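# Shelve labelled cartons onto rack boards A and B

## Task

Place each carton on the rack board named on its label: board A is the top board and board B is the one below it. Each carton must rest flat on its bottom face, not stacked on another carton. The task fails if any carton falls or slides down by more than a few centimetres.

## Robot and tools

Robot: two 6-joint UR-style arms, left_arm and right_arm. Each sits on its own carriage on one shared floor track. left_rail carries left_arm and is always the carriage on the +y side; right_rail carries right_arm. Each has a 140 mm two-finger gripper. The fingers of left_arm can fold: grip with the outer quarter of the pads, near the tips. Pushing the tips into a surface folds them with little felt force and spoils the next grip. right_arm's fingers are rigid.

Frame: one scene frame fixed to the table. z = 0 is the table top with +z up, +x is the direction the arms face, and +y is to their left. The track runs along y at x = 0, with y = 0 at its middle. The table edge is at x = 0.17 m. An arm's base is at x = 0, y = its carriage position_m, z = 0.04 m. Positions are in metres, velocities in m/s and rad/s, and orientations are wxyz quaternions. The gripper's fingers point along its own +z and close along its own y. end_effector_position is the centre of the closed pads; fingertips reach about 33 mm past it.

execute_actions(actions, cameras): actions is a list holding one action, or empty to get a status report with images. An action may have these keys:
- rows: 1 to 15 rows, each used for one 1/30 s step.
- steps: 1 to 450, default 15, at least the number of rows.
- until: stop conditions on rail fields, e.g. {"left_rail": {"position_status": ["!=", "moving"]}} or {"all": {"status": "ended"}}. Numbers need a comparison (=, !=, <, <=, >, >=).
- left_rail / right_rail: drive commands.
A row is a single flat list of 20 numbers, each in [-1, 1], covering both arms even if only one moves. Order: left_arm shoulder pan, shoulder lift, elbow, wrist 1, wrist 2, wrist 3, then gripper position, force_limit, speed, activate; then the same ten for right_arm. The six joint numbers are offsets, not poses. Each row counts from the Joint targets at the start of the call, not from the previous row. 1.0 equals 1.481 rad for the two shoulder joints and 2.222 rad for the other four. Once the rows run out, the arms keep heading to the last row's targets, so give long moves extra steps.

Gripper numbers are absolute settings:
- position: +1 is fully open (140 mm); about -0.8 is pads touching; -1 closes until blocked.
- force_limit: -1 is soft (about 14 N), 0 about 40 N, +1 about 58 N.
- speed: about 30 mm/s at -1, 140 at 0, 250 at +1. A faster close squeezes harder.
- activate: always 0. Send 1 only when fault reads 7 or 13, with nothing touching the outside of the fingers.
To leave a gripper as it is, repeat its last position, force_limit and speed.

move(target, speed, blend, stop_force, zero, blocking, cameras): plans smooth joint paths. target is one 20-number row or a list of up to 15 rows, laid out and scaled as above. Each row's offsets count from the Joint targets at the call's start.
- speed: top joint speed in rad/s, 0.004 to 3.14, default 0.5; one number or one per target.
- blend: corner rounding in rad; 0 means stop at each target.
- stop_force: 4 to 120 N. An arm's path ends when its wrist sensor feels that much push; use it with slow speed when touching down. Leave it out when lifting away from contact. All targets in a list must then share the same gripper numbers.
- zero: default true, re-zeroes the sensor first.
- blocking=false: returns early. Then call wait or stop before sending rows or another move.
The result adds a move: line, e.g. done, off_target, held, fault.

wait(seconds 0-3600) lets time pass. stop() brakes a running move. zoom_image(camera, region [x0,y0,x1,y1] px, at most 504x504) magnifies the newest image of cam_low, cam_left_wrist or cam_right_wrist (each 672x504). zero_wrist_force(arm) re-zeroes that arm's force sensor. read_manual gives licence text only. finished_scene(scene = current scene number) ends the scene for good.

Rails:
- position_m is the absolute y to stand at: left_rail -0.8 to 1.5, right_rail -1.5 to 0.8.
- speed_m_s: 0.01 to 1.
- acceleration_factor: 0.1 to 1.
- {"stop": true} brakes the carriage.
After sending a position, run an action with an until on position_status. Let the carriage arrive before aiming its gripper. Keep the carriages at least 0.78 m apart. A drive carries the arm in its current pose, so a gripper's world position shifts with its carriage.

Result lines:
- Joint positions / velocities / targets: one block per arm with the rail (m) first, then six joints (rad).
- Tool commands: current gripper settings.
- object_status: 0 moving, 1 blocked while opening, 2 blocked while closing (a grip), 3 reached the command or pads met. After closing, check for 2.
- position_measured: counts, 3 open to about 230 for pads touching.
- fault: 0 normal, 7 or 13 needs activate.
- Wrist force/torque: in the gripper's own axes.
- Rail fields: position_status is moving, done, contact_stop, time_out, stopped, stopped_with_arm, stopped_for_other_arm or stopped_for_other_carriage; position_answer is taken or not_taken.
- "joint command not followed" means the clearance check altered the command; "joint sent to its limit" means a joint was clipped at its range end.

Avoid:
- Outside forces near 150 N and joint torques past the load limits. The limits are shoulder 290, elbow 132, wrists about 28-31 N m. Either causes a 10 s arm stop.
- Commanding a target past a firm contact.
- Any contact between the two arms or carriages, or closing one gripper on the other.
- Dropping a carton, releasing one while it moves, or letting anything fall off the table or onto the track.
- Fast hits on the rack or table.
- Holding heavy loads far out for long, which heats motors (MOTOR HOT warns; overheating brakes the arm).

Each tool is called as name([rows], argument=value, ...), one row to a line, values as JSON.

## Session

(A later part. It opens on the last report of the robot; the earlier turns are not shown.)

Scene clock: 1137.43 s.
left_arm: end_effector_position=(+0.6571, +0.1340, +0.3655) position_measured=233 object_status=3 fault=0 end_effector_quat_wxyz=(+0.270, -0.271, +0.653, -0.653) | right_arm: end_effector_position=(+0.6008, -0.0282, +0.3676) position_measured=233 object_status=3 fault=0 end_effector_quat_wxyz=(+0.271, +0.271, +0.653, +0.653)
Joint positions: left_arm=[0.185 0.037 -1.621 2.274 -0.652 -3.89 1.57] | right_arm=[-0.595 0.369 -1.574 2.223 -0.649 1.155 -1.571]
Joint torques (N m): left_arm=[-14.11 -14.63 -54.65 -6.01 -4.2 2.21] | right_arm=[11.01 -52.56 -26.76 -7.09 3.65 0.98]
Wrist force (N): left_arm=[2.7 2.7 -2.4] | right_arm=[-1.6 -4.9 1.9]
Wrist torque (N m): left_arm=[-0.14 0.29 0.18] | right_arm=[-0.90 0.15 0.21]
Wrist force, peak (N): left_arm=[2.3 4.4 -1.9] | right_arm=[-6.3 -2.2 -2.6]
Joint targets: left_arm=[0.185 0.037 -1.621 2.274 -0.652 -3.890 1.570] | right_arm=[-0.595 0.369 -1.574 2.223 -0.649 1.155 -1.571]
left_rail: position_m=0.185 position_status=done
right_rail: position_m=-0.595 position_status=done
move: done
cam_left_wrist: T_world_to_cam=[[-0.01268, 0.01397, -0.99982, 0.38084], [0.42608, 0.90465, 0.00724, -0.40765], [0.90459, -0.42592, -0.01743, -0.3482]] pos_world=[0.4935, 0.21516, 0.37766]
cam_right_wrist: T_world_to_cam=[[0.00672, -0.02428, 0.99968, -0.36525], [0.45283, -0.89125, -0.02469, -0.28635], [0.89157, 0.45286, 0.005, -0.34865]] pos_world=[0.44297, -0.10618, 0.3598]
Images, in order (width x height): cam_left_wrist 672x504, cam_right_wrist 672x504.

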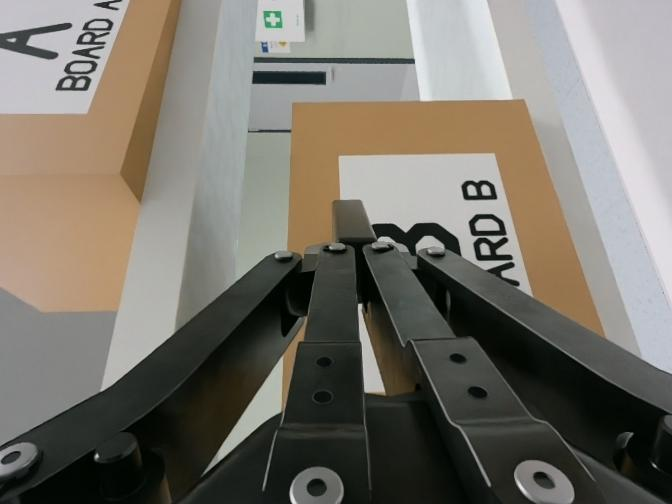

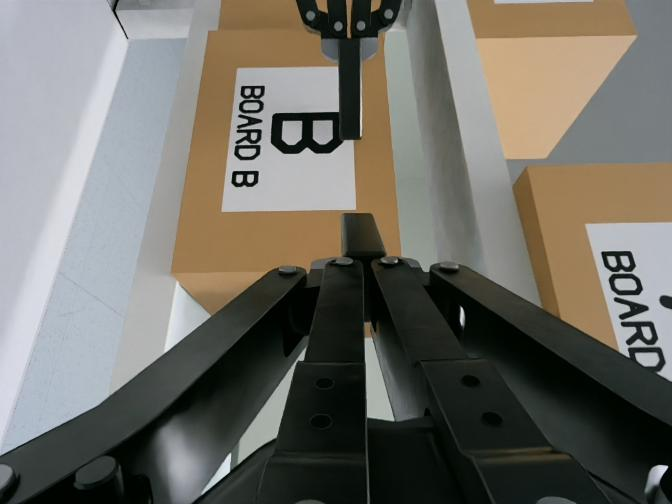

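move([
  [0.0066,-0.1040,0.0575,0.0118,0.0044,0,-1,-1,0,0,-0.2558,-0.3057,-0.0368,0.2399,-0.1705,0,-1,-1,0,0],
  [-0.0255,-0.3513,-0.0464,0.2806,-0.0167,0,-1,-1,0,0,-0.2538,-0.1559,-0.1001,0.2034,-0.1692,0,-1,-1,0,0],
  [-0.0255,-0.3513,-0.0464,0.2806,-0.0167,0,-1,-1,0,0,-0.2529,-0.0266,-0.1733,0.1904,-0.1685,0,-1,-1,0,0],
], speed=[0.35,0.35,0.2], blend=[0.02,0.02,0], cameras=["cam_right_wrist"])

move([
  [0,0,0,0,0,0,-1,-1,0,0,0.0731,0.0240,-0.0157,-0.0004,0.0487,0,-1,-1,0,0],
  [0,0,0,0,0,0,-1,-1,0,0,0.1337,0.0496,-0.0329,-0.0002,0.0891,0,-1,-1,0,0],
], speed=0.1, blend=[0.02,0], stop_force=28, cameras=["cam_right_wrist","cam_left_wrist"])

Scene clock: 1169.27 s.
left_arm: end_effector_position=(+0.4808, +0.1181, +0.5995) position_measured=233 object_status=3 fault=0 end_effector_quat_wxyz=(+0.270, -0.271, +0.653, -0.653) | right_arm: end_effector_position=(+0.7731, -0.1829, +0.5856) position_measured=233 object_status=3 fault=0 end_effector_quat_wxyz=(+0.271, +0.270, +0.653, +0.653)
Joint positions: left_arm=[0.185 -0.001 -2.142 2.171 -0.028 -3.927 1.57] | right_arm=[-0.595 -0.005 -1.613 1.838 -0.226 0.781 -1.571]
Joint torques (N m): left_arm=[-15.68 -18.83 -61.99 0.78 -2.72 1.89] | right_arm=[9.56 -31.02 -51.14 -6.19 3.1 0.95]
Wrist force (N): left_arm=[-0.8 1.4 0.5] | right_arm=[-1.7 -5.6 1.0]
Wrist torque (N m): left_arm=[-0.08 0.20 0.20] | right_arm=[-1.11 0.15 0.25]
Wrist force, peak (N): left_arm=[3.0 3.2 -2.4] | right_arm=[-0.1 -7.2 2.3]
Joint targets: left_arm=[0.185 -0.001 -2.142 2.171 -0.028 -3.927 1.570] | right_arm=[-0.595 -0.005 -1.613 1.838 -0.226 0.781 -1.571]
left_rail: position_m=0.185 position_status=done
right_rail: position_m=-0.595 position_status=done
move: done
cam_right_wrist: T_world_to_cam=[[0.00533, -0.02443, 0.99969, -0.58699], [0.45267, -0.89135, -0.0242, -0.49708], [0.89166, 0.45266, 0.0063, -0.43416]] pos_world=[0.61527, -0.26088, 0.57751]

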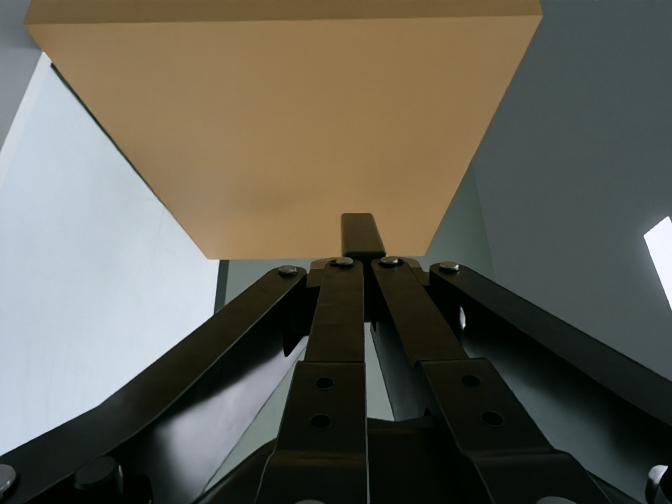

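Scene clock: 1172.30 s.
left_arm: end_effector_position=(+0.4808, +0.1181, +0.5995) position_measured=233 object_status=3 fault=0 end_effector_quat_wxyz=(+0.270, -0.271, +0.653, -0.653) | right_arm: end_effector_position=(+0.7732, -0.0729, +0.5857) position_measured=233 object_status=3 fault=0 end_effector_quat_wxyz=(+0.271, +0.270, +0.653, +0.653)
Joint positions: left_arm=[0.185 -0.001 -2.142 2.171 -0.028 -3.927 1.57] | right_arm=[-0.595 0.193 -1.539 1.765 -0.227 0.979 -1.571]
Joint torques (N m): left_arm=[-15.01 -16.87 -61.96 1.22 -2.5 1.66] | right_arm=[15.13 -33.7 -47.98 1.14 2.33 0.98]
Wrist force (N): left_arm=[-0.9 1.4 0.2] | right_arm=[-5.9 -2.0 -2.3]
Wrist torque (N m): left_arm=[-0.08 0.23 0.20] | right_arm=[-1.21 -0.01 0.27]
Wrist force, peak (N): left_arm=[-1.3 1.5 0.1] | right_arm=[-7.5 -3.9 -2.8]
Joint targets: left_arm=[0.185 -0.001 -2.142 2.171 -0.028 -3.927 1.570] | right_arm=[-0.595 0.193 -1.539 1.765 -0.227 0.979 -1.571]
left_rail: position_m=0.185 position_status=done
right_rail: position_m=-0.595 position_status=done
move: done
cam_left_wrist: T_world_to_cam=[[-0.01263, 0.01407, -0.99982, 0.61275], [0.42669, 0.90437, 0.00734, -0.32017], [0.90431, -0.42652, -0.01743, -0.19125]] pos_world=[0.3173, 0.19936, 0.61166]
cam_right_wrist: T_world_to_cam=[[0.00525, -0.0247, 0.99968, -0.58439], [0.45275, -0.8913, -0.0244, -0.399], [0.89162, 0.45274, 0.0065, -0.48412]] pos_world=[0.61537, -0.15088, 0.57761]
Images, in order (width x height): cam_left_wrist 672x504, cam_right_wrist 672x504.

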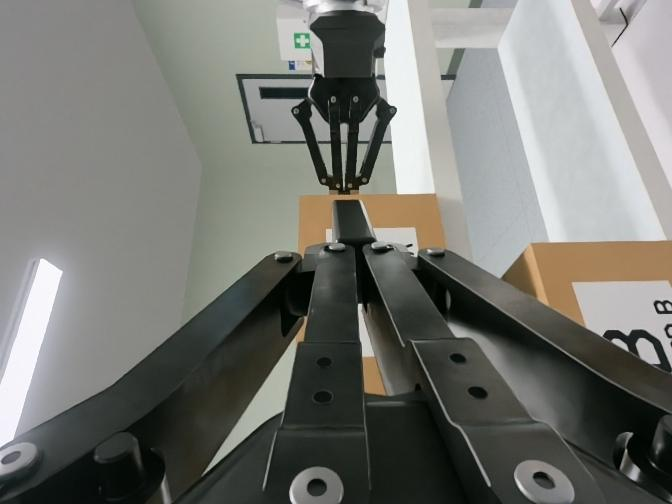

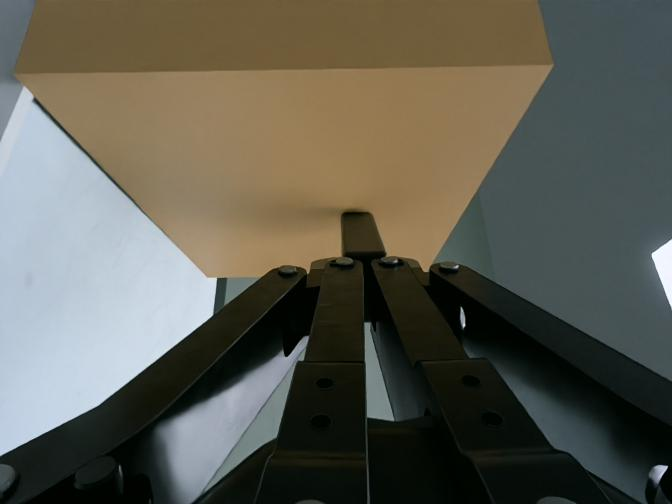

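move([
  [0,0,0,0,0,0,-1,-1,0,0,-0.0176,-0.0079,0.0055,-0.0003,-0.0117,0,-1,-1,0,0],
  [0,0,0,0,0,0,-1,-1,0,0,0.0007,-0.1282,0.0796,0.0058,0.0005,0,-1,-1,0,0],
  [0,0,0,0,0,0,-1,-1,0,0,-0.1303,-0.4072,0.1825,0.0893,-0.0871,0,-1,-1,0,0],
], speed=[0.1,0.35,0.35], blend=[0.01,0.03,0])

execute_actions([
  {"right_rail":{"position_m":-0.925},"steps":25},
])

execute_actions([
  {"left_rail":{"position_m":-0.14},"steps":300,"until":{"all":{"status":"ended"}}},
], cameras=["cam_left_wrist","cam_right_wrist"])

Scene clock: 1189.87 s.
left_arm: end_effector_position=(+0.4808, +0.1181, +0.5995) position_measured=233 object_status=3 fault=0 end_effector_quat_wxyz=(+0.270, -0.271, +0.653, -0.653) | right_arm: end_effector_position=(+0.4807, -0.1800, +0.6002) position_measured=233 object_status=3 fault=0 end_effector_quat_wxyz=(+0.271, +0.270, +0.653, +0.653)
Joint positions: left_arm=[0.185 -0.001 -2.142 2.171 -0.028 -3.927 1.57] | right_arm=[-0.595 0 -2.142 2.171 -0.028 0.785 -1.571]
Joint torques (N m): left_arm=[-15.7 -21.01 -61.79 0.92 -2.4 2.06] | right_arm=[-13.03 -8.27 -34.62 1.18 -3.06 0.91]
Wrist force (N): left_arm=[-1.1 1.3 0.3] | right_arm=[-1.6 -5.2 1.2]
Wrist torque (N m): left_arm=[-0.09 0.27 0.20] | right_arm=[-0.98 0.16 0.19]
Wrist force, peak (N): left_arm=[-0.8 1.8 0.2] | right_arm=[-3.2 -5.8 3.0]
Joint targets: left_arm=[0.185 -0.001 -2.142 2.171 -0.028 -3.927 1.570] | right_arm=[-0.595 0.000 -2.143 2.171 -0.028 0.785 -1.571]
left_rail: position_m=0.185 position_status=done
right_rail: position_m=-0.595 position_status=done
move: done

Scene clock: 1191.53 s.
left_arm: end_effector_position=(+0.4808, +0.1181, +0.5995) position_measured=233 object_status=3 fault=0 end_effector_quat_wxyz=(+0.270, -0.271, +0.653, -0.653) | right_arm: end_effector_position=(+0.4806, -0.5100, +0.6002) position_measured=233 object_status=3 fault=0 end_effector_quat_wxyz=(+0.271, +0.270, +0.653, +0.653)
Joint positions: left_arm=[0.185 -0.001 -2.142 2.171 -0.028 -3.927 1.57] | right_arm=[-0.925 0 -2.143 2.171 -0.028 0.785 -1.571]
Joint torques (N m): left_arm=[-15.45 -20.37 -61.5 0.43 -2.68 2.31] | right_arm=[-12.21 -9.59 -38.12 -0.02 -2.61 0.99]
Wrist force (N): left_arm=[-0.9 1.2 0.2] | right_arm=[-1.7 -5.3 1.2]
Wrist torque (N m): left_arm=[-0.11 0.22 0.20] | right_arm=[-0.98 0.19 0.20]
Wrist force, peak (N): left_arm=[-0.9 1.7 0.0] | right_arm=[-2.6 -5.5 0.5]
Joint targets: left_arm=[0.185 -0.001 -2.142 2.171 -0.028 -3.927 1.570] | right_arm=[-0.925 0.000 -2.143 2.171 -0.028 0.785 -1.571]
Tool commands: left_gripper/position=-1.0 left_gripper/force_limit=-1.0 left_gripper/speed=+0.0 left_gripper/activate=+0.0 right_gripper/position=-1.0 right_gripper/force_limit=-1.0 right_gripper/speed=+0.0 right_gripper/activate=+0.0
left_rail: position_m=0.185 position_status=done
right_rail: position_m=-0.925 position_status=done

Scene clock: 1193.20 s.
left_arm: end_effector_position=(+0.4808, -0.2069, +0.5995) position_measured=233 object_status=3 fault=0 end_effector_quat_wxyz=(+0.270, -0.271, +0.653, -0.653) | right_arm: end_effector_position=(+0.4806, -0.5100, +0.6002) position_measured=233 object_status=3 fault=0 end_effector_quat_wxyz=(+0.271, +0.270, +0.653, +0.653)
Joint positions: left_arm=[-0.14 -0.001 -2.142 2.171 -0.028 -3.927 1.57] | right_arm=[-0.925 0 -2.143 2.171 -0.028 0.785 -1.571]
Joint torques (N m): left_arm=[-14.3 -19.87 -58.78 0.46 -1.16 1.93] | right_arm=[-10.41 -8.43 -41.26 -0.88 -2.4 0.95]
Wrist force (N): left_arm=[-1.1 1.5 0.0] | right_arm=[-1.9 -5.2 1.2]
Wrist torque (N m): left_arm=[-0.05 0.27 0.20] | right_arm=[-0.98 0.23 0.19]
Wrist force, peak (N): left_arm=[-1.7 1.6 -0.9] | right_arm=[-1.9 -5.5 1.5]
Joint targets: left_arm=[-0.140 -0.001 -2.142 2.171 -0.028 -3.927 1.570] | right_arm=[-0.925 0.000 -2.143 2.171 -0.028 0.785 -1.571]
Tool commands: left_gripper/position=-1.0 left_gripper/force_limit=-1.0 left_gripper/speed=+0.0 left_gripper/activate=+0.0 right_gripper/position=-1.0 right_gripper/force_limit=-1.0 right_gripper/speed=+0.0 right_gripper/activate=+0.0
left_rail: position_m=-0.140 position_status=done
right_rail: position_m=-0.925 position_status=done
cam_left_wrist: T_world_to_cam=[[-0.01263, 0.01407, -0.99982, 0.61733], [0.42669, 0.90437, 0.00734, -0.02634], [0.90431, -0.42652, -0.01743, -0.32983]] pos_world=[0.3173, -0.12554, 0.61166]
cam_right_wrist: T_world_to_cam=[[0.00602, -0.02442, 0.99968, -0.60832], [0.45325, -0.89105, -0.02449, -0.6558], [0.89136, 0.45326, 0.0057, -0.02453]] pos_world=[0.32277, -0.58808, 0.59221]

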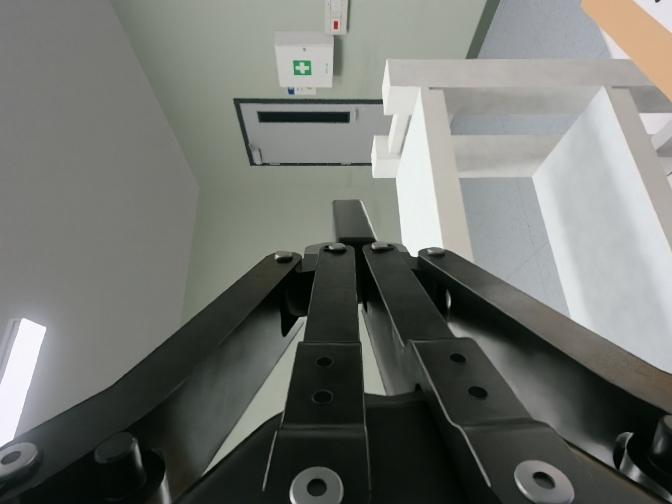

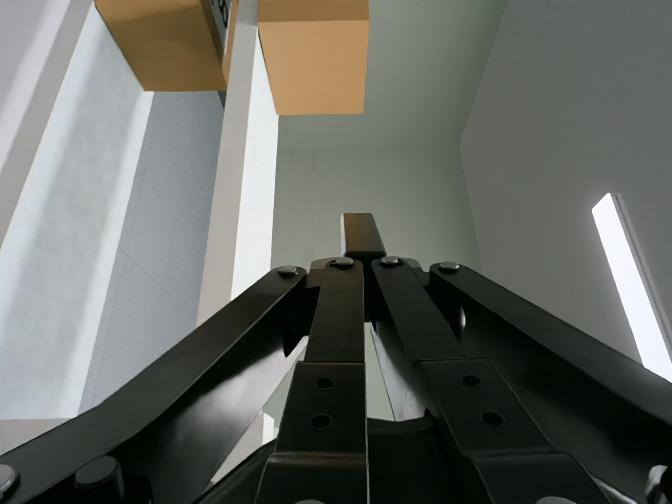

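execute_actions([
  {"right_rail":{"position_m":-1.045},"steps":25},
])

execute_actions([
  {"left_rail":{"position_m":-0.26},"steps":300,"until":{"all":{"status":"ended"}}},
])

move([
  [0.0079,0.0345,0.1101,-0.1335,0.0053,0,-1,-1,0,0,-0.1255,0.0853,0.0945,-0.1514,-0.0837,0,-1,-1,0,0],
  [0.0079,0.0934,0.1614,-0.2241,0.0053,0,-1,-1,0,0,-0.1255,0.1460,0.1435,-0.2408,-0.0837,0,-1,-1,0,0],
], speed=0.4, blend=[0.03,0], cameras=["cam_left_wrist","cam_right_wrist"])

Scene clock: 1238.40 s.
left_arm: end_effector_position=(+0.4808, -0.2069, +0.5995) position_measured=233 object_status=3 fault=0 end_effector_quat_wxyz=(+0.270, -0.271, +0.653, -0.653) | right_arm: end_effector_position=(+0.4806, -0.6300, +0.6002) position_measured=233 object_status=3 fault=0 end_effector_quat_wxyz=(+0.271, +0.270, +0.653, +0.653)
Joint positions: left_arm=[-0.14 -0.001 -2.142 2.171 -0.028 -3.927 1.57] | right_arm=[-1.045 0 -2.143 2.171 -0.028 0.785 -1.571]
Joint torques (N m): left_arm=[-8.2 -18.41 -52.93 0.54 1.33 2.16] | right_arm=[-3.5 -7.23 -50.19 -3.83 -2.26 0.95]
Wrist force (N): left_arm=[-0.8 1.4 0.3] | right_arm=[-1.7 -5.1 1.0]
Wrist torque (N m): left_arm=[-0.07 0.21 0.20] | right_arm=[-0.95 0.19 0.20]
Wrist force, peak (N): left_arm=[-1.1 1.6 0.3] | right_arm=[-1.7 -5.7 1.2]
Joint targets: left_arm=[-0.140 -0.001 -2.142 2.171 -0.028 -3.927 1.570] | right_arm=[-1.045 0.000 -2.143 2.171 -0.028 0.785 -1.571]
Tool commands: left_gripper/position=-1.0 left_gripper/force_limit=-1.0 left_gripper/speed=+0.0 left_gripper/activate=+0.0 right_gripper/position=-1.0 right_gripper/force_limit=-1.0 right_gripper/speed=+0.0 right_gripper/activate=+0.0
left_rail: position_m=-0.140 position_status=done
right_rail: position_m=-1.045 position_status=done

Scene clock: 1239.53 s.
left_arm: end_effector_position=(+0.4808, -0.3269, +0.5995) position_measured=233 object_status=3 fault=0 end_effector_quat_wxyz=(+0.270, -0.271, +0.653, -0.653) | right_arm: end_effector_position=(+0.4806, -0.6300, +0.6002) position_measured=233 object_status=3 fault=0 end_effector_quat_wxyz=(+0.271, +0.270, +0.653, +0.653)
Joint positions: left_arm=[-0.26 -0.001 -2.142 2.171 -0.028 -3.927 1.57] | right_arm=[-1.045 0 -2.143 2.171 -0.028 0.785 -1.571]
Joint torques (N m): left_arm=[-8.87 -18.28 -50.87 0.14 1.98 1.97] | right_arm=[-1.43 -6.34 -50.33 -4.47 -2.18 1.09]
Wrist force (N): left_arm=[-1.1 1.5 0.1] | right_arm=[-1.9 -5.2 1.3]
Wrist torque (N m): left_arm=[-0.06 0.28 0.20] | right_arm=[-0.97 0.23 0.19]
Wrist force, peak (N): left_arm=[-1.9 1.4 -0.8] | right_arm=[-1.9 -5.5 1.4]
Joint targets: left_arm=[-0.260 -0.001 -2.142 2.171 -0.028 -3.927 1.570] | right_arm=[-1.045 0.000 -2.143 2.171 -0.028 0.785 -1.571]
Tool commands: left_gripper/position=-1.0 left_gripper/force_limit=-1.0 left_gripper/speed=+0.0 left_gripper/activate=+0.0 right_gripper/position=-1.0 right_gripper/force_limit=-1.0 right_gripper/speed=+0.0 right_gripper/activate=+0.0
left_rail: position_m=-0.260 position_status=done
right_rail: position_m=-1.045 position_status=done

Scene clock: 1241.47 s.
left_arm: end_effector_position=(+0.4761, -0.3242, +0.3701) position_measured=233 object_status=3 fault=0 end_effector_quat_wxyz=(+0.270, -0.271, +0.653, -0.653) | right_arm: end_effector_position=(+0.5384, -0.6829, +0.3703) position_measured=233 object_status=3 fault=0 end_effector_quat_wxyz=(+0.271, +0.270, +0.653, +0.653)
Joint positions: left_arm=[-0.26 0.011 -2.004 2.529 -0.526 -3.915 1.57] | right_arm=[-1.045 -0.186 -1.926 2.489 -0.563 0.599 -1.571]
Joint torques (N m): left_arm=[13.34 15.08 -33.83 -4.95 1.61 2.2] | right_arm=[-15.52 6.01 -27.97 -5.52 -3.18 1]
Wrist force (N): left_arm=[-1.0 1.6 0.4] | right_arm=[-1.9 -5.6 1.9]
Wrist torque (N m): left_arm=[-0.01 0.23 0.19] | right_arm=[-1.08 0.27 0.26]
Wrist force, peak (N): left_arm=[-1.0 3.1 0.3] | right_arm=[-1.7 -7.3 2.1]
Joint targets: left_arm=[-0.260 0.011 -2.004 2.530 -0.526 -3.915 1.570] | right_arm=[-1.045 -0.186 -1.926 2.489 -0.563 0.599 -1.571]
left_rail: position_m=-0.260 position_status=done
right_rail: position_m=-1.045 position_status=done
move: done
cam_left_wrist: T_world_to_cam=[[-0.01165, 0.01406, -0.99983, 0.38915], [0.42678, 0.90432, 0.00774, 0.08324], [0.90428, -0.42662, -0.01653, -0.37996]] pos_world=[0.3126, -0.24284, 0.38216]
cam_right_wrist: T_world_to_cam=[[0.00602, -0.02442, 0.99968, -0.38307], [0.45325, -0.89105, -0.02449, -0.84169], [0.89136, 0.45326, 0.0057, 0.00363]] pos_world=[0.38057, -0.76098, 0.36231]

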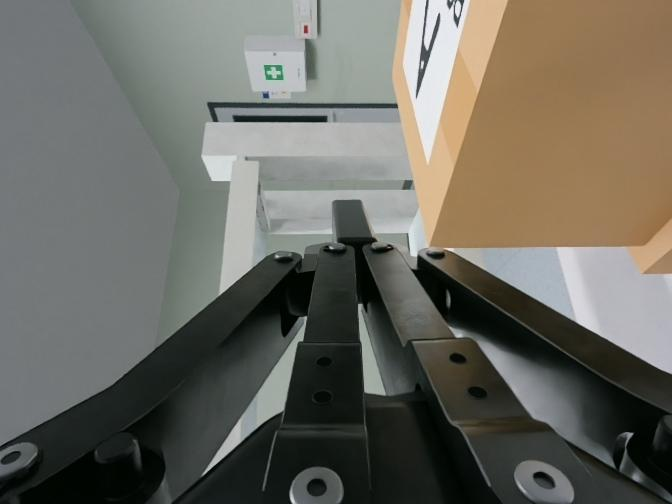

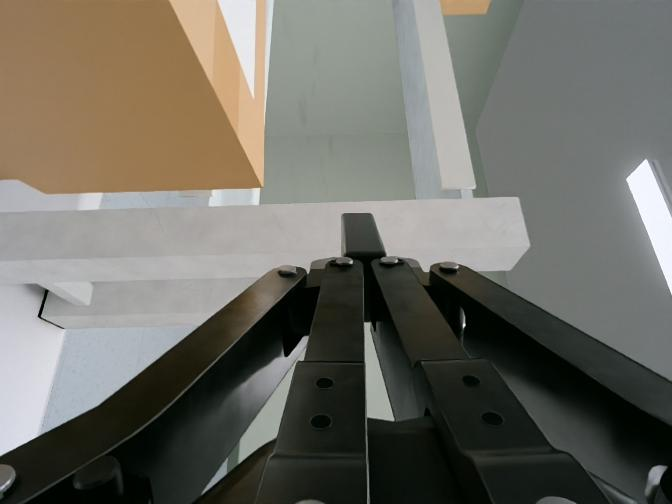

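move(target=[0,0.1161,0.0491,-0.1265,0,0,-1,-1,0,0,0,0.1129,0.0460,-0.1212,0,0,-1,-1,0,0], speed=0.25, stop_force=15, cameras=["cam_left_wrist","cam_right_wrist"])

Scene clock: 1273.87 s.
left_arm: end_effector_position=(+0.4761, -0.3242, +0.2800) position_measured=233 object_status=3 fault=0 end_effector_quat_wxyz=(+0.270, -0.271, +0.653, -0.653) | right_arm: end_effector_position=(+0.5383, -0.6829, +0.2800) position_measured=233 object_status=3 fault=0 end_effector_quat_wxyz=(+0.271, +0.270, +0.653, +0.653)
Joint positions: left_arm=[-0.26 0.011 -1.832 2.639 -0.807 -3.915 1.57] | right_arm=[-1.045 -0.186 -1.759 2.592 -0.833 0.599 -1.571]
Joint torques (N m): left_arm=[9.21 8.68 -26.17 -5.07 1.99 1.89] | right_arm=[-14.48 -3.09 -20.46 -5.5 -2.78 1.04]
Wrist force (N): left_arm=[-0.9 1.2 0.7] | right_arm=[-1.7 -5.2 1.9]
Wrist torque (N m): left_arm=[-0.09 0.22 0.20] | right_arm=[-0.97 0.23 0.30]
Wrist force, peak (N): left_arm=[-0.9 2.0 0.6] | right_arm=[-1.9 -6.0 2.4]
Joint targets: left_arm=[-0.260 0.011 -1.832 2.639 -0.807 -3.915 1.570] | right_arm=[-1.045 -0.186 -1.759 2.592 -0.833 0.599 -1.571]
left_rail: position_m=-0.260 position_status=done
right_rail: position_m=-1.045 position_status=done
move: done
cam_left_wrist: T_world_to_cam=[[-0.01165, 0.01406, -0.99983, 0.29907], [0.42678, 0.90432, 0.00774, 0.08398], [0.90428, -0.42662, -0.01653, -0.38136]] pos_world=[0.3125, -0.24284, 0.29206]
cam_right_wrist: T_world_to_cam=[[0.00624, -0.02442, 0.99968, -0.29298], [0.45325, -0.89105, -0.02459, -0.84382], [0.89136, 0.45326, 0.0055, 0.00429]] pos_world=[0.38047, -0.76098, 0.27211]

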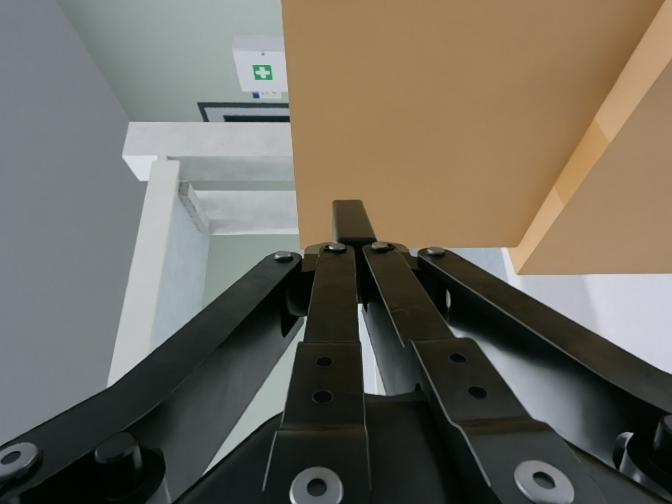

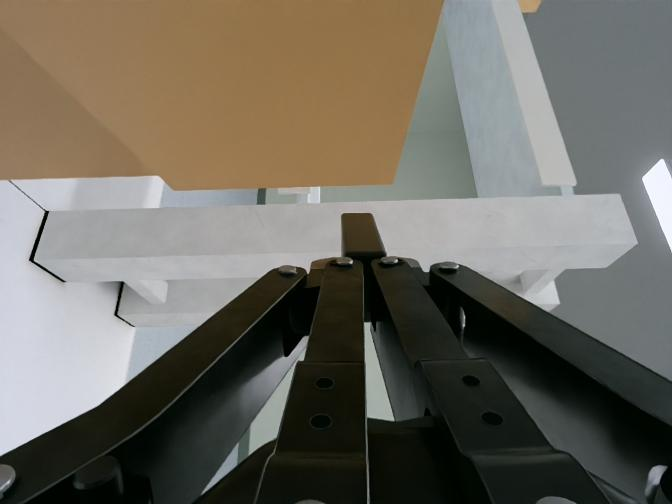

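move(target=[-0.1738,-0.0659,0.0235,0.0204,-0.1158,0,-1,-1,0,0,0.1458,0.0157,-0.0075,-0.0030,0.0972,0,-1,-1,0,0], speed=0.12, stop_force=48, cameras=["cam_left_wrist","cam_right_wrist"])

Scene clock: 1309.33 s.
left_arm: end_effector_position=(+0.4772, -0.3638, +0.2806) position_measured=233 object_status=3 fault=0 end_effector_quat_wxyz=(+0.270, -0.271, +0.653, -0.653) | right_arm: end_effector_position=(+0.5249, -0.6405, +0.2801) position_measured=233 object_status=3 fault=0 end_effector_quat_wxyz=(+0.271, +0.270, +0.653, +0.653)
Joint positions: left_arm=[-0.26 -0.165 -1.899 2.675 -0.776 -4.092 1.57] | right_arm=[-1.045 -0.037 -1.743 2.58 -0.837 0.748 -1.571]
Joint torques (N m): left_arm=[-1.99 21.46 -49.34 -3.71 10.53 1.92] | right_arm=[11.81 -31.89 -17.69 1.52 -20.68 1.1]
Wrist force (N): left_arm=[-18.1 -10.9 -32.5] | right_arm=[-39.9 -7.7 -21.3]
Wrist torque (N m): left_arm=[0.30 -0.19 0.06] | right_arm=[-0.94 -0.47 0.23]
Wrist force, peak (N): left_arm=[-33.4 -13.9 -56.6] | right_arm=[-57.5 -7.6 -33.0]
Joint targets: left_arm=[-0.260 -0.165 -1.899 2.675 -0.776 -4.092 1.570] | right_arm=[-1.045 -0.037 -1.743 2.580 -0.837 0.748 -1.571]
left_rail: position_m=-0.260 position_status=done
right_rail: position_m=-1.045 position_status=done
move: contact (left_arm, right_arm); left_arm: the shoulder pan is farthest, 0.081 rad from its target; right_arm: the shoulder pan is farthest, 0.067 rad from its target
cam_left_wrist: T_world_to_cam=[[-0.01156, 0.01402, -0.99984, 0.3002], [0.42657, 0.90442, 0.00775, 0.11945], [0.90438, -0.42641, -0.01643, -0.39938]] pos_world=[0.3137, -0.28254, 0.29266]
cam_right_wrist: T_world_to_cam=[[0.0061, -0.02438, 0.99968, -0.29178], [0.45285, -0.89125, -0.02449, -0.79991], [0.89157, 0.45286, 0.0056, -0.00342]] pos_world=[0.36707, -0.71848, 0.27211]

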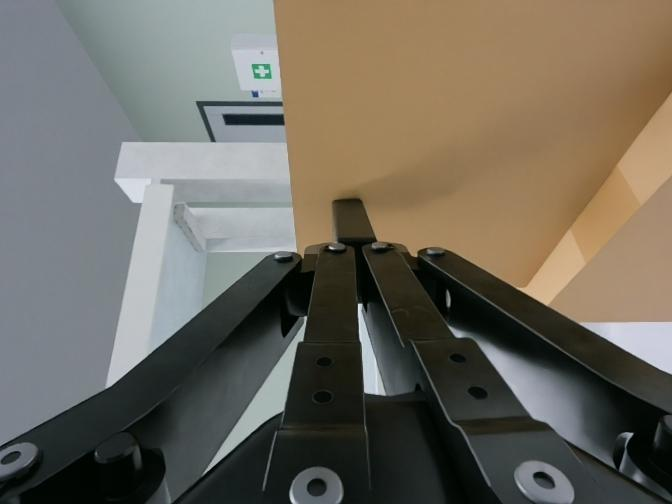

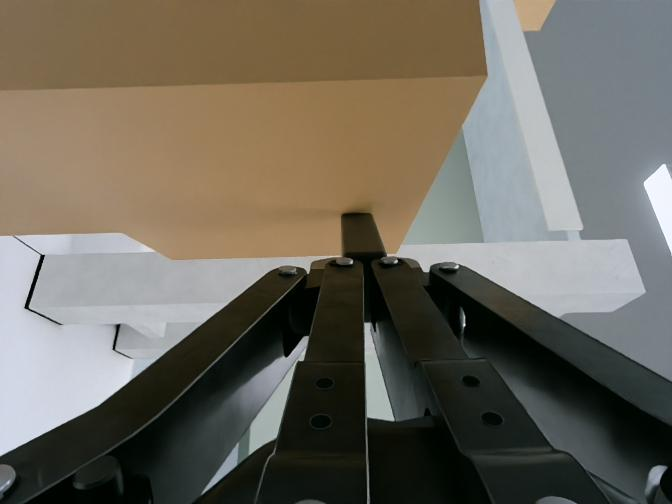

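move(target=[-0.0133,-0.0030,0.0010,0.0009,-0.0089,0,-1,-1,0,0,0.0107,0.0022,-0.0011,-0.0004,0.0071,0,-1,-1,0,0], speed=0.02, stop_force=72, zero=false)

Scene clock: 1326.23 s.
left_arm: end_effector_position=(+0.4776, -0.3648, +0.2806) position_measured=233 object_status=3 fault=0 end_effector_quat_wxyz=(+0.270, -0.271, +0.653, -0.653) | right_arm: end_effector_position=(+0.5246, -0.6394, +0.2800) position_measured=233 object_status=3 fault=0 end_effector_quat_wxyz=(+0.271, +0.270, +0.653, +0.653)
Joint positions: left_arm=[-0.26 -0.17 -1.899 2.675 -0.776 -4.097 1.57] | right_arm=[-1.045 -0.033 -1.742 2.58 -0.837 0.753 -1.571]
Joint torques (N m): left_arm=[-15.81 26.2 -53.99 -2.54 17.53 2.08] | right_arm=[26.82 -31.32 -14.68 1.21 -30.4 1.02]
Wrist force (N): left_arm=[-34.0 -14.1 -58.3] | right_arm=[-60.5 -8.3 -34.1]
Wrist torque (N m): left_arm=[0.38 -0.40 0.02] | right_arm=[-0.98 -0.94 0.22]
Wrist force, peak (N): left_arm=[-37.1 -14.4 -64.4] | right_arm=[-64.3 -8.2 -38.6]
Joint targets: left_arm=[-0.260 -0.170 -1.899 2.675 -0.776 -4.097 1.570] | right_arm=[-1.045 -0.033 -1.742 2.580 -0.837 0.753 -1.571]
left_rail: position_m=-0.260 position_status=done
right_rail: position_m=-1.045 position_status=done
move: contact (left_arm, right_arm); left_arm: the shoulder pan is farthest, 0.015 rad from its target; right_arm: the shoulder pan is farthest, 0.012 rad from its target

move([
  [0,-0.0668,-0.0242,0.0688,0,0,-1,-1,0,0,0,-0.0625,-0.0214,0.0631,0,0,-1,-1,0,0],
  [0,-0.1169,-0.0516,0.1295,0,0,-1,-1,0,0,0,-0.1120,-0.0454,0.1200,0,0,-1,-1,0,0],
  [0,-0.1772,-0.1118,0.2299,0,0,-1,-1,0,0,0,-0.1787,-0.1002,0.2193,0,0,-1,-1,0,0],
  [0,-0.2020,-0.1816,0.3162,0,0,-1,-1,0,0,0,-0.2132,-0.1660,0.3081,0,0,-1,-1,0,0],
  [0,-0.2008,-0.2568,0.3906,0,0,-1,-1,0,0,0,-0.2214,-0.2384,0.3860,0,0,-1,-1,0,0],
], speed=0.16, blend=[0.02,0.02,0.03,0.03,0], cameras=["cam_left_wrist","cam_right_wrist"])

Scene clock: 1361.60 s.
left_arm: end_effector_position=(+0.4774, -0.3647, +0.6501) position_measured=233 object_status=3 fault=0 end_effector_quat_wxyz=(+0.271, -0.271, +0.653, -0.653) | right_arm: end_effector_position=(+0.5245, -0.6394, +0.6503) position_measured=233 object_status=3 fault=0 end_effector_quat_wxyz=(+0.271, +0.270, +0.653, +0.653)
Joint positions: left_arm=[-0.26 -0.17 -2.197 2.105 0.092 -4.097 1.57] | right_arm=[-1.045 -0.033 -2.07 2.05 0.02 0.753 -1.571]
Joint torques (N m): left_arm=[-36.89 31.79 -71.38 -2.73 11.42 2.2] | right_arm=[28.94 -28.55 -56.08 1.18 -9.42 0.89]
Wrist force (N): left_arm=[-34.2 9.4 -50.5] | right_arm=[-54.5 -13.8 -29.7]
Wrist torque (N m): left_arm=[-0.21 -0.49 0.33] | right_arm=[-0.87 -0.84 0.09]
Wrist force, peak (N): left_arm=[-40.3 8.3 -58.5] | right_arm=[-63.6 -13.5 -35.2]
Joint targets: left_arm=[-0.260 -0.170 -2.197 2.104 0.092 -4.097 1.570] | right_arm=[-1.045 -0.033 -2.070 2.050 0.020 0.753 -1.571]
left_rail: position_m=-0.260 position_status=done
right_rail: position_m=-1.045 position_status=done
move: done
cam_left_wrist: T_world_to_cam=[[-0.01134, 0.01402, -0.99984, 0.66948], [0.42637, 0.90451, 0.00784, 0.11739], [0.90448, -0.42621, -0.01623, -0.39389]] pos_world=[0.3138, -0.28344, 0.66206]
cam_right_wrist: T_world_to_cam=[[0.00614, -0.02447, 0.99968, -0.66201], [0.45265, -0.89135, -0.02459, -0.78961], [0.89167, 0.45266, 0.0056, -0.00582]] pos_world=[0.36667, -0.71739, 0.64241]

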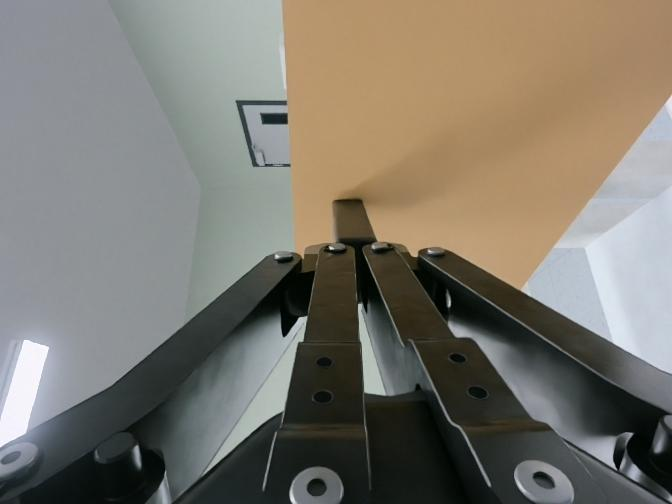

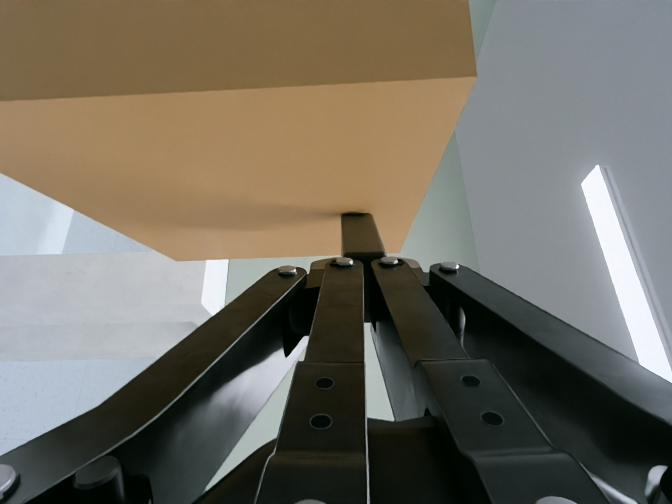

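move([
  [0.0936,0.1007,-0.0294,-0.0377,0.0624,0,-1,-1,0,0,0.0593,0.0799,-0.0288,-0.0245,0.0395,0,-1,-1,0,0],
  [0.1516,0.1912,-0.0640,-0.0635,0.1010,0,-1,-1,0,0,0.1017,0.1544,-0.0614,-0.0415,0.0678,0,-1,-1,0,0],
  [0.1920,0.2752,-0.1033,-0.0802,0.1280,0,-1,-1,0,0,0.1335,0.2253,-0.0976,-0.0526,0.0890,0,-1,-1,0,0],
  [0.2213,0.3549,-0.1473,-0.0892,0.1475,0,-1,-1,0,0,0.1585,0.2930,-0.1372,-0.0581,0.1056,0,-1,-1,0,0],
  [0.2441,0.4315,-0.1960,-0.0916,0.1627,0,-1,-1,0,0,0.1785,0.3589,-0.1803,-0.0589,0.1189,0,-1,-1,0,0],
], speed=0.12, blend=[0.02,0.02,0.02,0.02,0], cameras=["cam_left_wrist","cam_right_wrist"])

Scene clock: 1403.67 s.
left_arm: end_effector_position=(+0.7731, -0.2202, +0.6501) position_measured=233 object_status=3 fault=0 end_effector_quat_wxyz=(+0.271, -0.271, +0.653, -0.653) | right_arm: end_effector_position=(+0.7729, -0.4999, +0.6502) position_measured=233 object_status=3 fault=0 end_effector_quat_wxyz=(+0.271, +0.270, +0.653, +0.653)
Joint positions: left_arm=[-0.26 0.192 -1.558 1.669 -0.111 -3.735 1.57] | right_arm=[-1.045 0.231 -1.539 1.649 -0.111 1.017 -1.571]
Joint torques (N m): left_arm=[-35.23 -42.74 -64.82 -4.64 23.56 1.99] | right_arm=[58.8 -40.16 -60.62 -12.81 -7.05 1.01]
Wrist force (N): left_arm=[-44.5 8.3 -42.7] | right_arm=[-47.1 -14.2 -39.9]
Wrist torque (N m): left_arm=[-0.25 -0.91 0.35] | right_arm=[-0.81 -0.66 0.11]
Wrist force, peak (N): left_arm=[-50.5 8.2 -65.1] | right_arm=[-70.1 -14.1 -45.4]
Joint targets: left_arm=[-0.260 0.192 -1.558 1.669 -0.111 -3.735 1.570] | right_arm=[-1.045 0.231 -1.539 1.649 -0.111 1.017 -1.571]
left_rail: position_m=-0.260 position_status=done
right_rail: position_m=-1.045 position_status=done
move: done
cam_left_wrist: T_world_to_cam=[[-0.01152, 0.0141, -0.99983, 0.67103], [0.42629, 0.90455, 0.00785, -0.13934], [0.90451, -0.42613, -0.01643, -0.59963]] pos_world=[0.6095, -0.13894, 0.66216]
cam_right_wrist: T_world_to_cam=[[0.00632, -0.02437, 0.99968, -0.66008], [0.45285, -0.89125, -0.02459, -0.77786], [0.89157, 0.45286, 0.0054, -0.2901]] pos_world=[0.61507, -0.57798, 0.64231]

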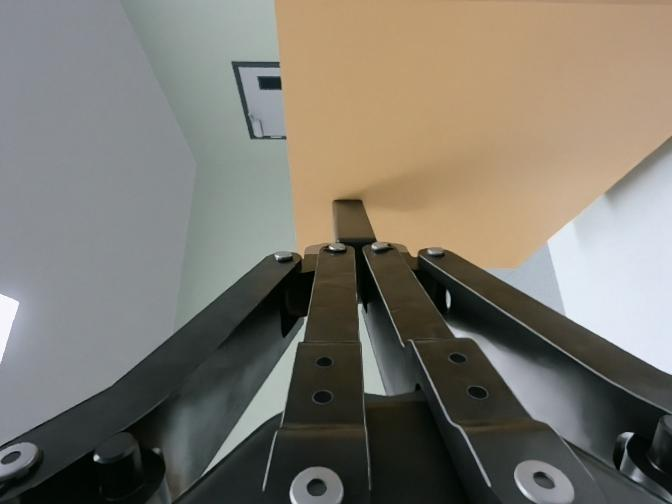

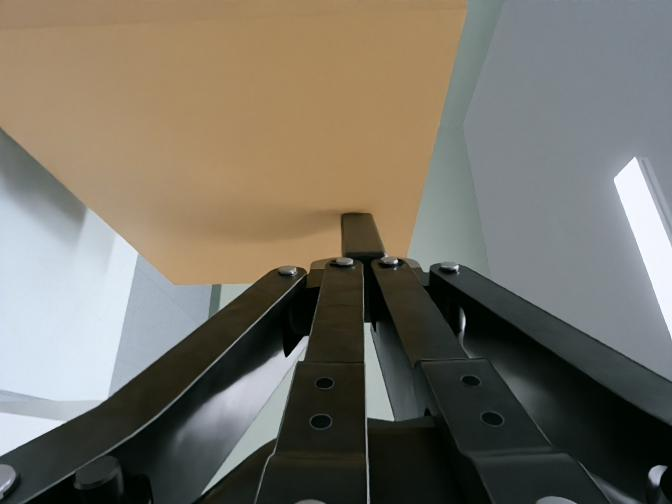

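move(target=[0,0.0054,0.0241,-0.0277,0,0,-1,-1,0,0,0,0.0054,0.0240,-0.0276,0,0,-1,-1,0,0], speed=0.05, stop_force=15)

move(target=[0,0.0067,0.0195,-0.0240,0,0,-1,-1,0,0,0,0.0068,0.0195,-0.0240,0,0,-1,-1,0,0], speed=0.015, stop_force=12, cameras=["cam_right_wrist"])

Scene clock: 1415.67 s.
left_arm: end_effector_position=(+0.7731, -0.2201, +0.6152) position_measured=233 object_status=3 fault=0 end_effector_quat_wxyz=(+0.271, -0.271, +0.653, -0.653) | right_arm: end_effector_position=(+0.7730, -0.4999, +0.6153) position_measured=233 object_status=3 fault=0 end_effector_quat_wxyz=(+0.271, +0.270, +0.653, +0.653)
Joint positions: left_arm=[-0.26 0.192 -1.55 1.722 -0.173 -3.735 1.57] | right_arm=[-1.045 0.231 -1.531 1.703 -0.172 1.017 -1.571]
Joint torques (N m): left_arm=[-34.36 -42.02 -43.4 -5.08 22.85 2.35] | right_arm=[55.02 -43.67 -44.79 -12.88 -6.98 0.99]
Wrist force (N): left_arm=[-43.9 7.3 -41.9] | right_arm=[-46.4 -14.0 -38.7]
Wrist torque (N m): left_arm=[-0.35 -0.95 0.35] | right_arm=[-0.90 -0.64 0.11]
Wrist force, peak (N): left_arm=[-44.7 7.7 -42.8] | right_arm=[-47.3 -14.6 -40.1]
Joint targets: left_arm=[-0.260 0.192 -1.550 1.722 -0.173 -3.735 1.570] | right_arm=[-1.045 0.231 -1.531 1.703 -0.172 1.017 -1.571]
left_rail: position_m=-0.260 position_status=done
right_rail: position_m=-1.045 position_status=done
move: done

Scene clock: 1417.73 s.
left_arm: end_effector_position=(+0.7733, -0.2201, +0.6082) position_measured=233 object_status=3 fault=0 end_effector_quat_wxyz=(+0.271, -0.271, +0.653, -0.653) | right_arm: end_effector_position=(+0.7731, -0.4999, +0.6099) position_measured=233 object_status=3 fault=0 end_effector_quat_wxyz=(+0.271, +0.270, +0.653, +0.653)
Joint positions: left_arm=[-0.26 0.192 -1.547 1.733 -0.185 -3.735 1.57] | right_arm=[-1.045 0.231 -1.529 1.71 -0.182 1.017 -1.571]
Joint torques (N m): left_arm=[-34.98 -70.22 -58.53 1.79 22.88 2.05] | right_arm=[54.84 -58.26 -52.11 0.12 -6.91 1.01]
Wrist force (N): left_arm=[-43.8 0.1 -46.4] | right_arm=[-45.4 -2.3 -39.1]
Wrist torque (N m): left_arm=[-0.10 -0.83 0.18] | right_arm=[-1.20 -0.65 0.30]
Wrist force, peak (N): left_arm=[-45.4 -8.2 -47.7] | right_arm=[-47.3 -12.8 -39.1]
Joint targets: left_arm=[-0.260 0.192 -1.547 1.733 -0.185 -3.735 1.570] | right_arm=[-1.045 0.231 -1.529 1.710 -0.182 1.017 -1.571]
left_rail: position_m=-0.260 position_status=done
right_rail: position_m=-1.045 position_status=done
move: contact (left_arm, right_arm); left_arm: the wrist 1 is farthest, 0.041 rad from its target; right_arm: the wrist 1 is farthest, 0.044 rad from its target
cam_right_wrist: T_world_to_cam=[[0.00606, -0.02451, 0.99968, -0.61961], [0.45285, -0.89125, -0.02459, -0.77886], [0.89157, 0.45286, 0.0057, -0.29029]] pos_world=[0.61527, -0.57788, 0.60191]

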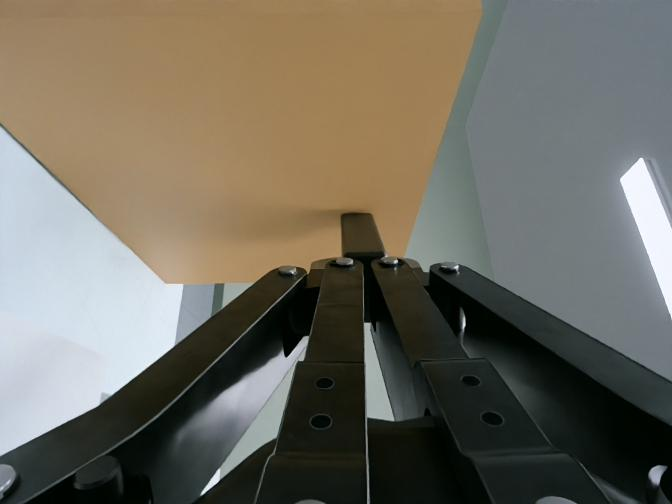

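move([
  [0.0284,0.0134,-0.0104,0.0014,0.0189,0,-1,-1,0,0,-0.0284,-0.0135,0.0102,-0.0012,-0.0189,0,-1,-1,0,0],
  [0.0646,-0.0971,0.0602,0.0045,0.0431,0,-1,-1,0,0,0.0020,-0.1275,0.0810,0.0040,0.0013,0,-1,-1,0,0],
  [0.0772,-0.1872,0.1082,0.0165,0.0514,0,-1,-1,0,0,0.0183,-0.2158,0.1264,0.0174,0.0122,0,-1,-1,0,0],
  [-0.1294,-0.4018,0.1969,0.0704,-0.0864,0,-1,-1,0,0,-0.1562,-0.4146,0.2075,0.0691,-0.1042,0,-1,-1,0,0],
], speed=[0.06,0.3,0.3,0.35], blend=[0,0.03,0.03,0], cameras=["cam_left_wrist","cam_right_wrist"])

Scene clock: 1448.33 s.
left_arm: end_effector_position=(+0.4809, -0.3265, +0.6008) position_measured=233 object_status=3 fault=0 end_effector_quat_wxyz=(+0.271, -0.270, +0.653, -0.654) | right_arm: end_effector_position=(+0.4804, -0.6300, +0.5996) position_measured=233 object_status=3 fault=0 end_effector_quat_wxyz=(+0.271, +0.270, +0.653, +0.653)
Joint positions: left_arm=[-0.26 0 -2.142 2.17 -0.029 -3.927 1.57] | right_arm=[-1.045 0 -2.143 2.171 -0.028 0.786 -1.571]
Joint torques (N m): left_arm=[-16.03 -17.32 -40.92 0.62 -2.73 1.99] | right_arm=[-16.28 -13.55 -33.88 1.6 -2.85 0.97]
Wrist force (N): left_arm=[-1.1 1.4 0.5] | right_arm=[-3.3 -3.5 2.0]
Wrist torque (N m): left_arm=[-0.06 0.25 0.20] | right_arm=[-0.60 0.55 0.20]
Wrist force, peak (N): left_arm=[-43.9 0.5 -46.7] | right_arm=[-46.2 -3.2 -39.4]
Joint targets: left_arm=[-0.260 0.000 -2.143 2.170 -0.029 -3.927 1.570] | right_arm=[-1.045 0.000 -2.143 2.171 -0.028 0.785 -1.571]
left_rail: position_m=-0.260 position_status=done
right_rail: position_m=-1.045 position_status=done
move: done
cam_left_wrist: T_world_to_cam=[[-0.01, 0.01406, -0.99985, 0.6191], [0.42597, 0.9047, 0.00846, 0.08162], [0.90468, -0.42582, -0.01504, -0.38232]] pos_world=[0.3173, -0.24534, 0.61257]
cam_right_wrist: T_world_to_cam=[[0.00646, -0.02441, 0.99968, -0.61099], [0.45304, -0.89115, -0.02469, -0.76244], [0.89147, 0.45306, 0.0053, 0.03006]] pos_world=[0.32257, -0.70798, 0.59181]

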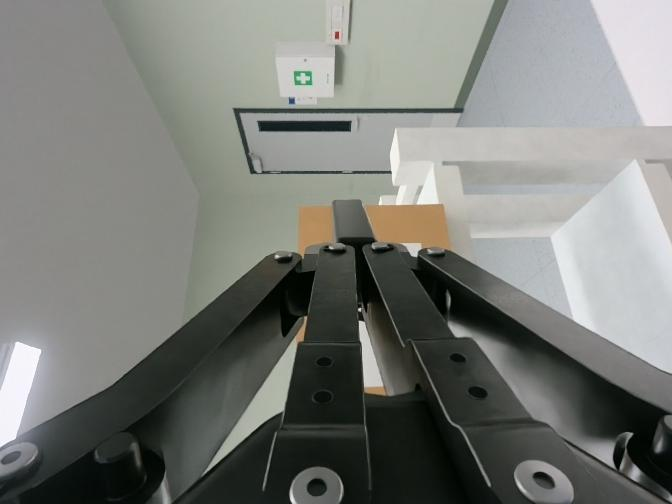

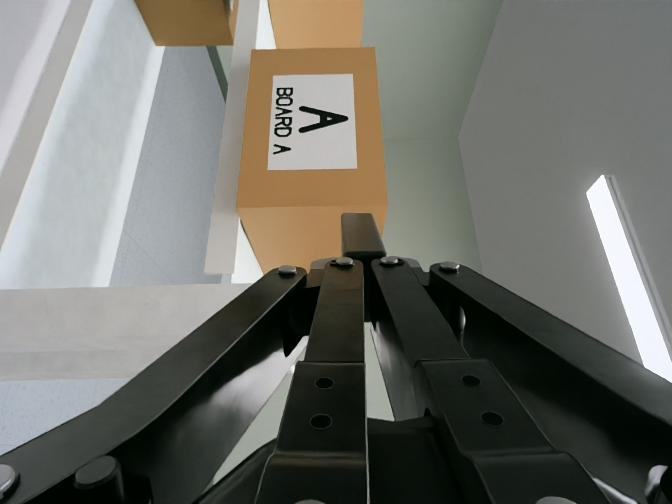

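move([
  [0.0840,0.0658,0.1012,-0.1442,0.0560,0,-1,-1,0,0,-0.0712,0.0923,0.0921,-0.1536,-0.0474,0,-1,-1,0,0],
  [0.0840,0.2099,0.1890,-0.3280,0.0560,0,-1,-1,0,0,-0.0712,0.2361,0.1772,-0.3346,-0.0474,0,-1,-1,0,0],
  [0.0840,0.3712,0.2253,-0.4718,0.0560,0,-1,-1,0,0,-0.0712,0.3909,0.2120,-0.4725,-0.0474,0,-1,-1,0,0],
], speed=0.4, blend=[0.03,0.03,0], cameras=["cam_left_wrist","cam_right_wrist"])

move(target=[0,0.2039,0.0167,-0.1522,0,0,-1,-1,0,0,0,0.1916,0.0156,-0.1433,0,0,-1,-1,0,0], speed=0.2, stop_force=15, cameras=["cam_left_wrist","cam_right_wrist"])

Scene clock: 1475.67 s.
left_arm: end_effector_position=(+0.4743, -0.2960, +0.2098) position_measured=233 object_status=3 fault=0 end_effector_quat_wxyz=(+0.270, -0.271, +0.653, -0.653) | right_arm: end_effector_position=(+0.5319, -0.6599, +0.2098) position_measured=233 object_status=3 fault=0 end_effector_quat_wxyz=(+0.271, +0.271, +0.653, +0.653)
Joint positions: left_arm=[-0.26 0.124 -1.593 2.671 -1.077 -3.803 1.57] | right_arm=[-1.045 -0.105 -1.564 2.642 -1.078 0.68 -1.571]
Joint torques (N m): left_arm=[10.91 -4.11 -14.9 -4.31 1.65 1.88] | right_arm=[-11.96 -12.98 -13.5 -5.96 -2.63 0.82]
Wrist force (N): left_arm=[-1.0 1.2 0.2] | right_arm=[-3.6 -3.2 2.6]
Wrist torque (N m): left_arm=[-0.09 0.23 0.21] | right_arm=[-0.47 0.66 0.27]
Wrist force, peak (N): left_arm=[-1.1 2.5 0.3] | right_arm=[-4.1 -3.8 2.6]
Joint targets: left_arm=[-0.260 0.124 -1.593 2.671 -1.077 -3.803 1.570] | right_arm=[-1.045 -0.105 -1.564 2.643 -1.078 0.680 -1.571]
left_rail: position_m=-0.260 position_status=done
right_rail: position_m=-1.045 position_status=done
move: done
cam_left_wrist: T_world_to_cam=[[-0.01215, 0.01395, -0.99983, 0.22869], [0.426, 0.90469, 0.00744, 0.06035], [0.90464, -0.42584, -0.01693, -0.3688]] pos_world=[0.3107, -0.21484, 0.22196]
cam_right_wrist: T_world_to_cam=[[0.00673, -0.0245, 0.99968, -0.22244], [0.45283, -0.89125, -0.02489, -0.822], [0.89157, 0.45286, 0.0051, -0.00038]] pos_world=[0.37407, -0.73788, 0.20191]

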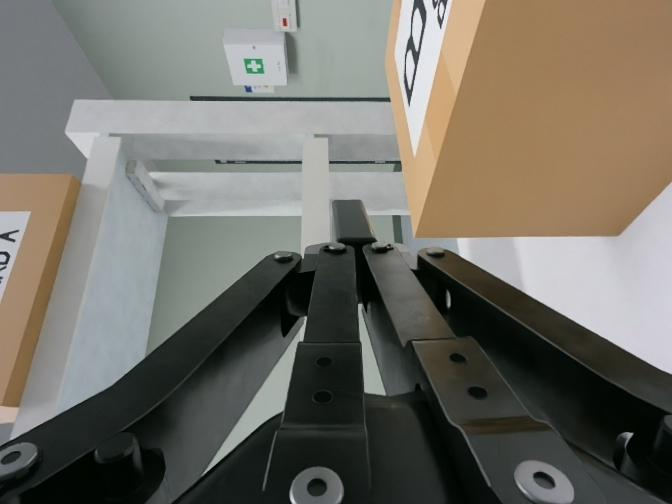

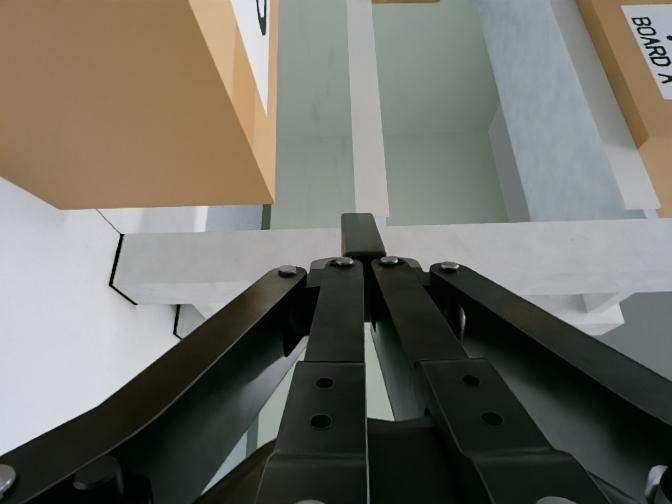

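Scene clock: 1478.47 s.
left_arm: end_effector_position=(+0.4740, -0.2961, +0.1246) position_measured=233 object_status=3 fault=0 end_effector_quat_wxyz=(+0.270, -0.271, +0.653, -0.653) | right_arm: end_effector_position=(+0.5320, -0.6599, +0.1248) position_measured=233 object_status=3 fault=0 end_effector_quat_wxyz=(+0.271, +0.271, +0.653, +0.653)
Joint positions: left_arm=[-0.26 0.124 -1.291 2.708 -1.416 -3.803 1.57] | right_arm=[-1.045 -0.105 -1.28 2.677 -1.397 0.68 -1.571]
Joint torques (N m): left_arm=[5.86 -16.05 1.28 -4.58 0.92 1.86] | right_arm=[-5.15 -23.49 -0.55 -5.89 -1.27 1.03]
Wrist force (N): left_arm=[-1.5 1.3 0.2] | right_arm=[-3.7 -3.2 2.6]
Wrist torque (N m): left_arm=[-0.07 0.33 0.21] | right_arm=[-0.49 0.66 0.24]
Wrist force, peak (N): left_arm=[-1.0 1.9 0.5] | right_arm=[-3.9 -3.5 2.6]
Joint targets: left_arm=[-0.260 0.124 -1.291 2.708 -1.416 -3.803 1.570] | right_arm=[-1.045 -0.105 -1.280 2.677 -1.397 0.680 -1.571]
left_rail: position_m=-0.260 position_status=done
right_rail: position_m=-1.045 position_status=done
move: done
cam_left_wrist: T_world_to_cam=[[-0.01308, 0.01383, -0.99982, 0.14387], [0.426, 0.9047, 0.00694, 0.06123], [0.90463, -0.42583, -0.01773, -0.36999]] pos_world=[0.3105, -0.21494, 0.13686]
cam_right_wrist: T_world_to_cam=[[0.00673, -0.0245, 0.99968, -0.13756], [0.45283, -0.89125, -0.02489, -0.82416], [0.89157, 0.45286, 0.0051, -0.00004]] pos_world=[0.37417, -0.73788, 0.11701]

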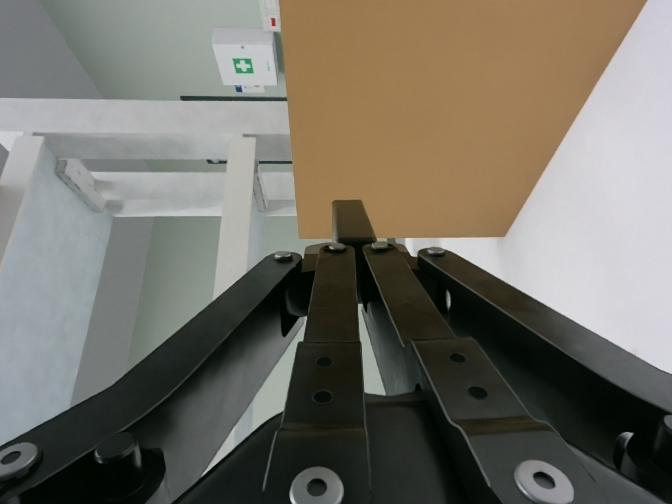

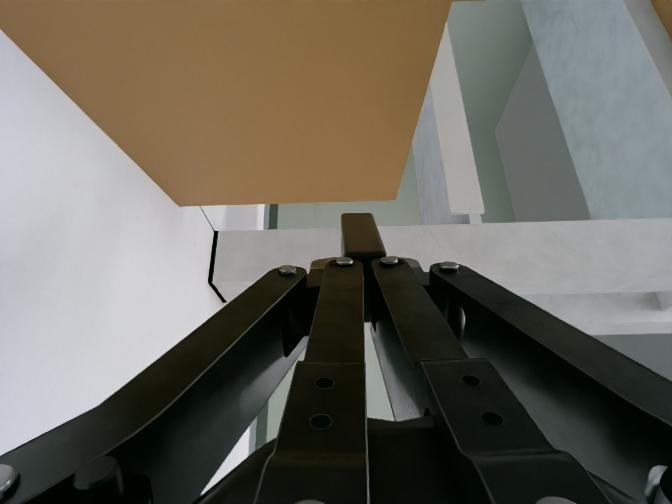

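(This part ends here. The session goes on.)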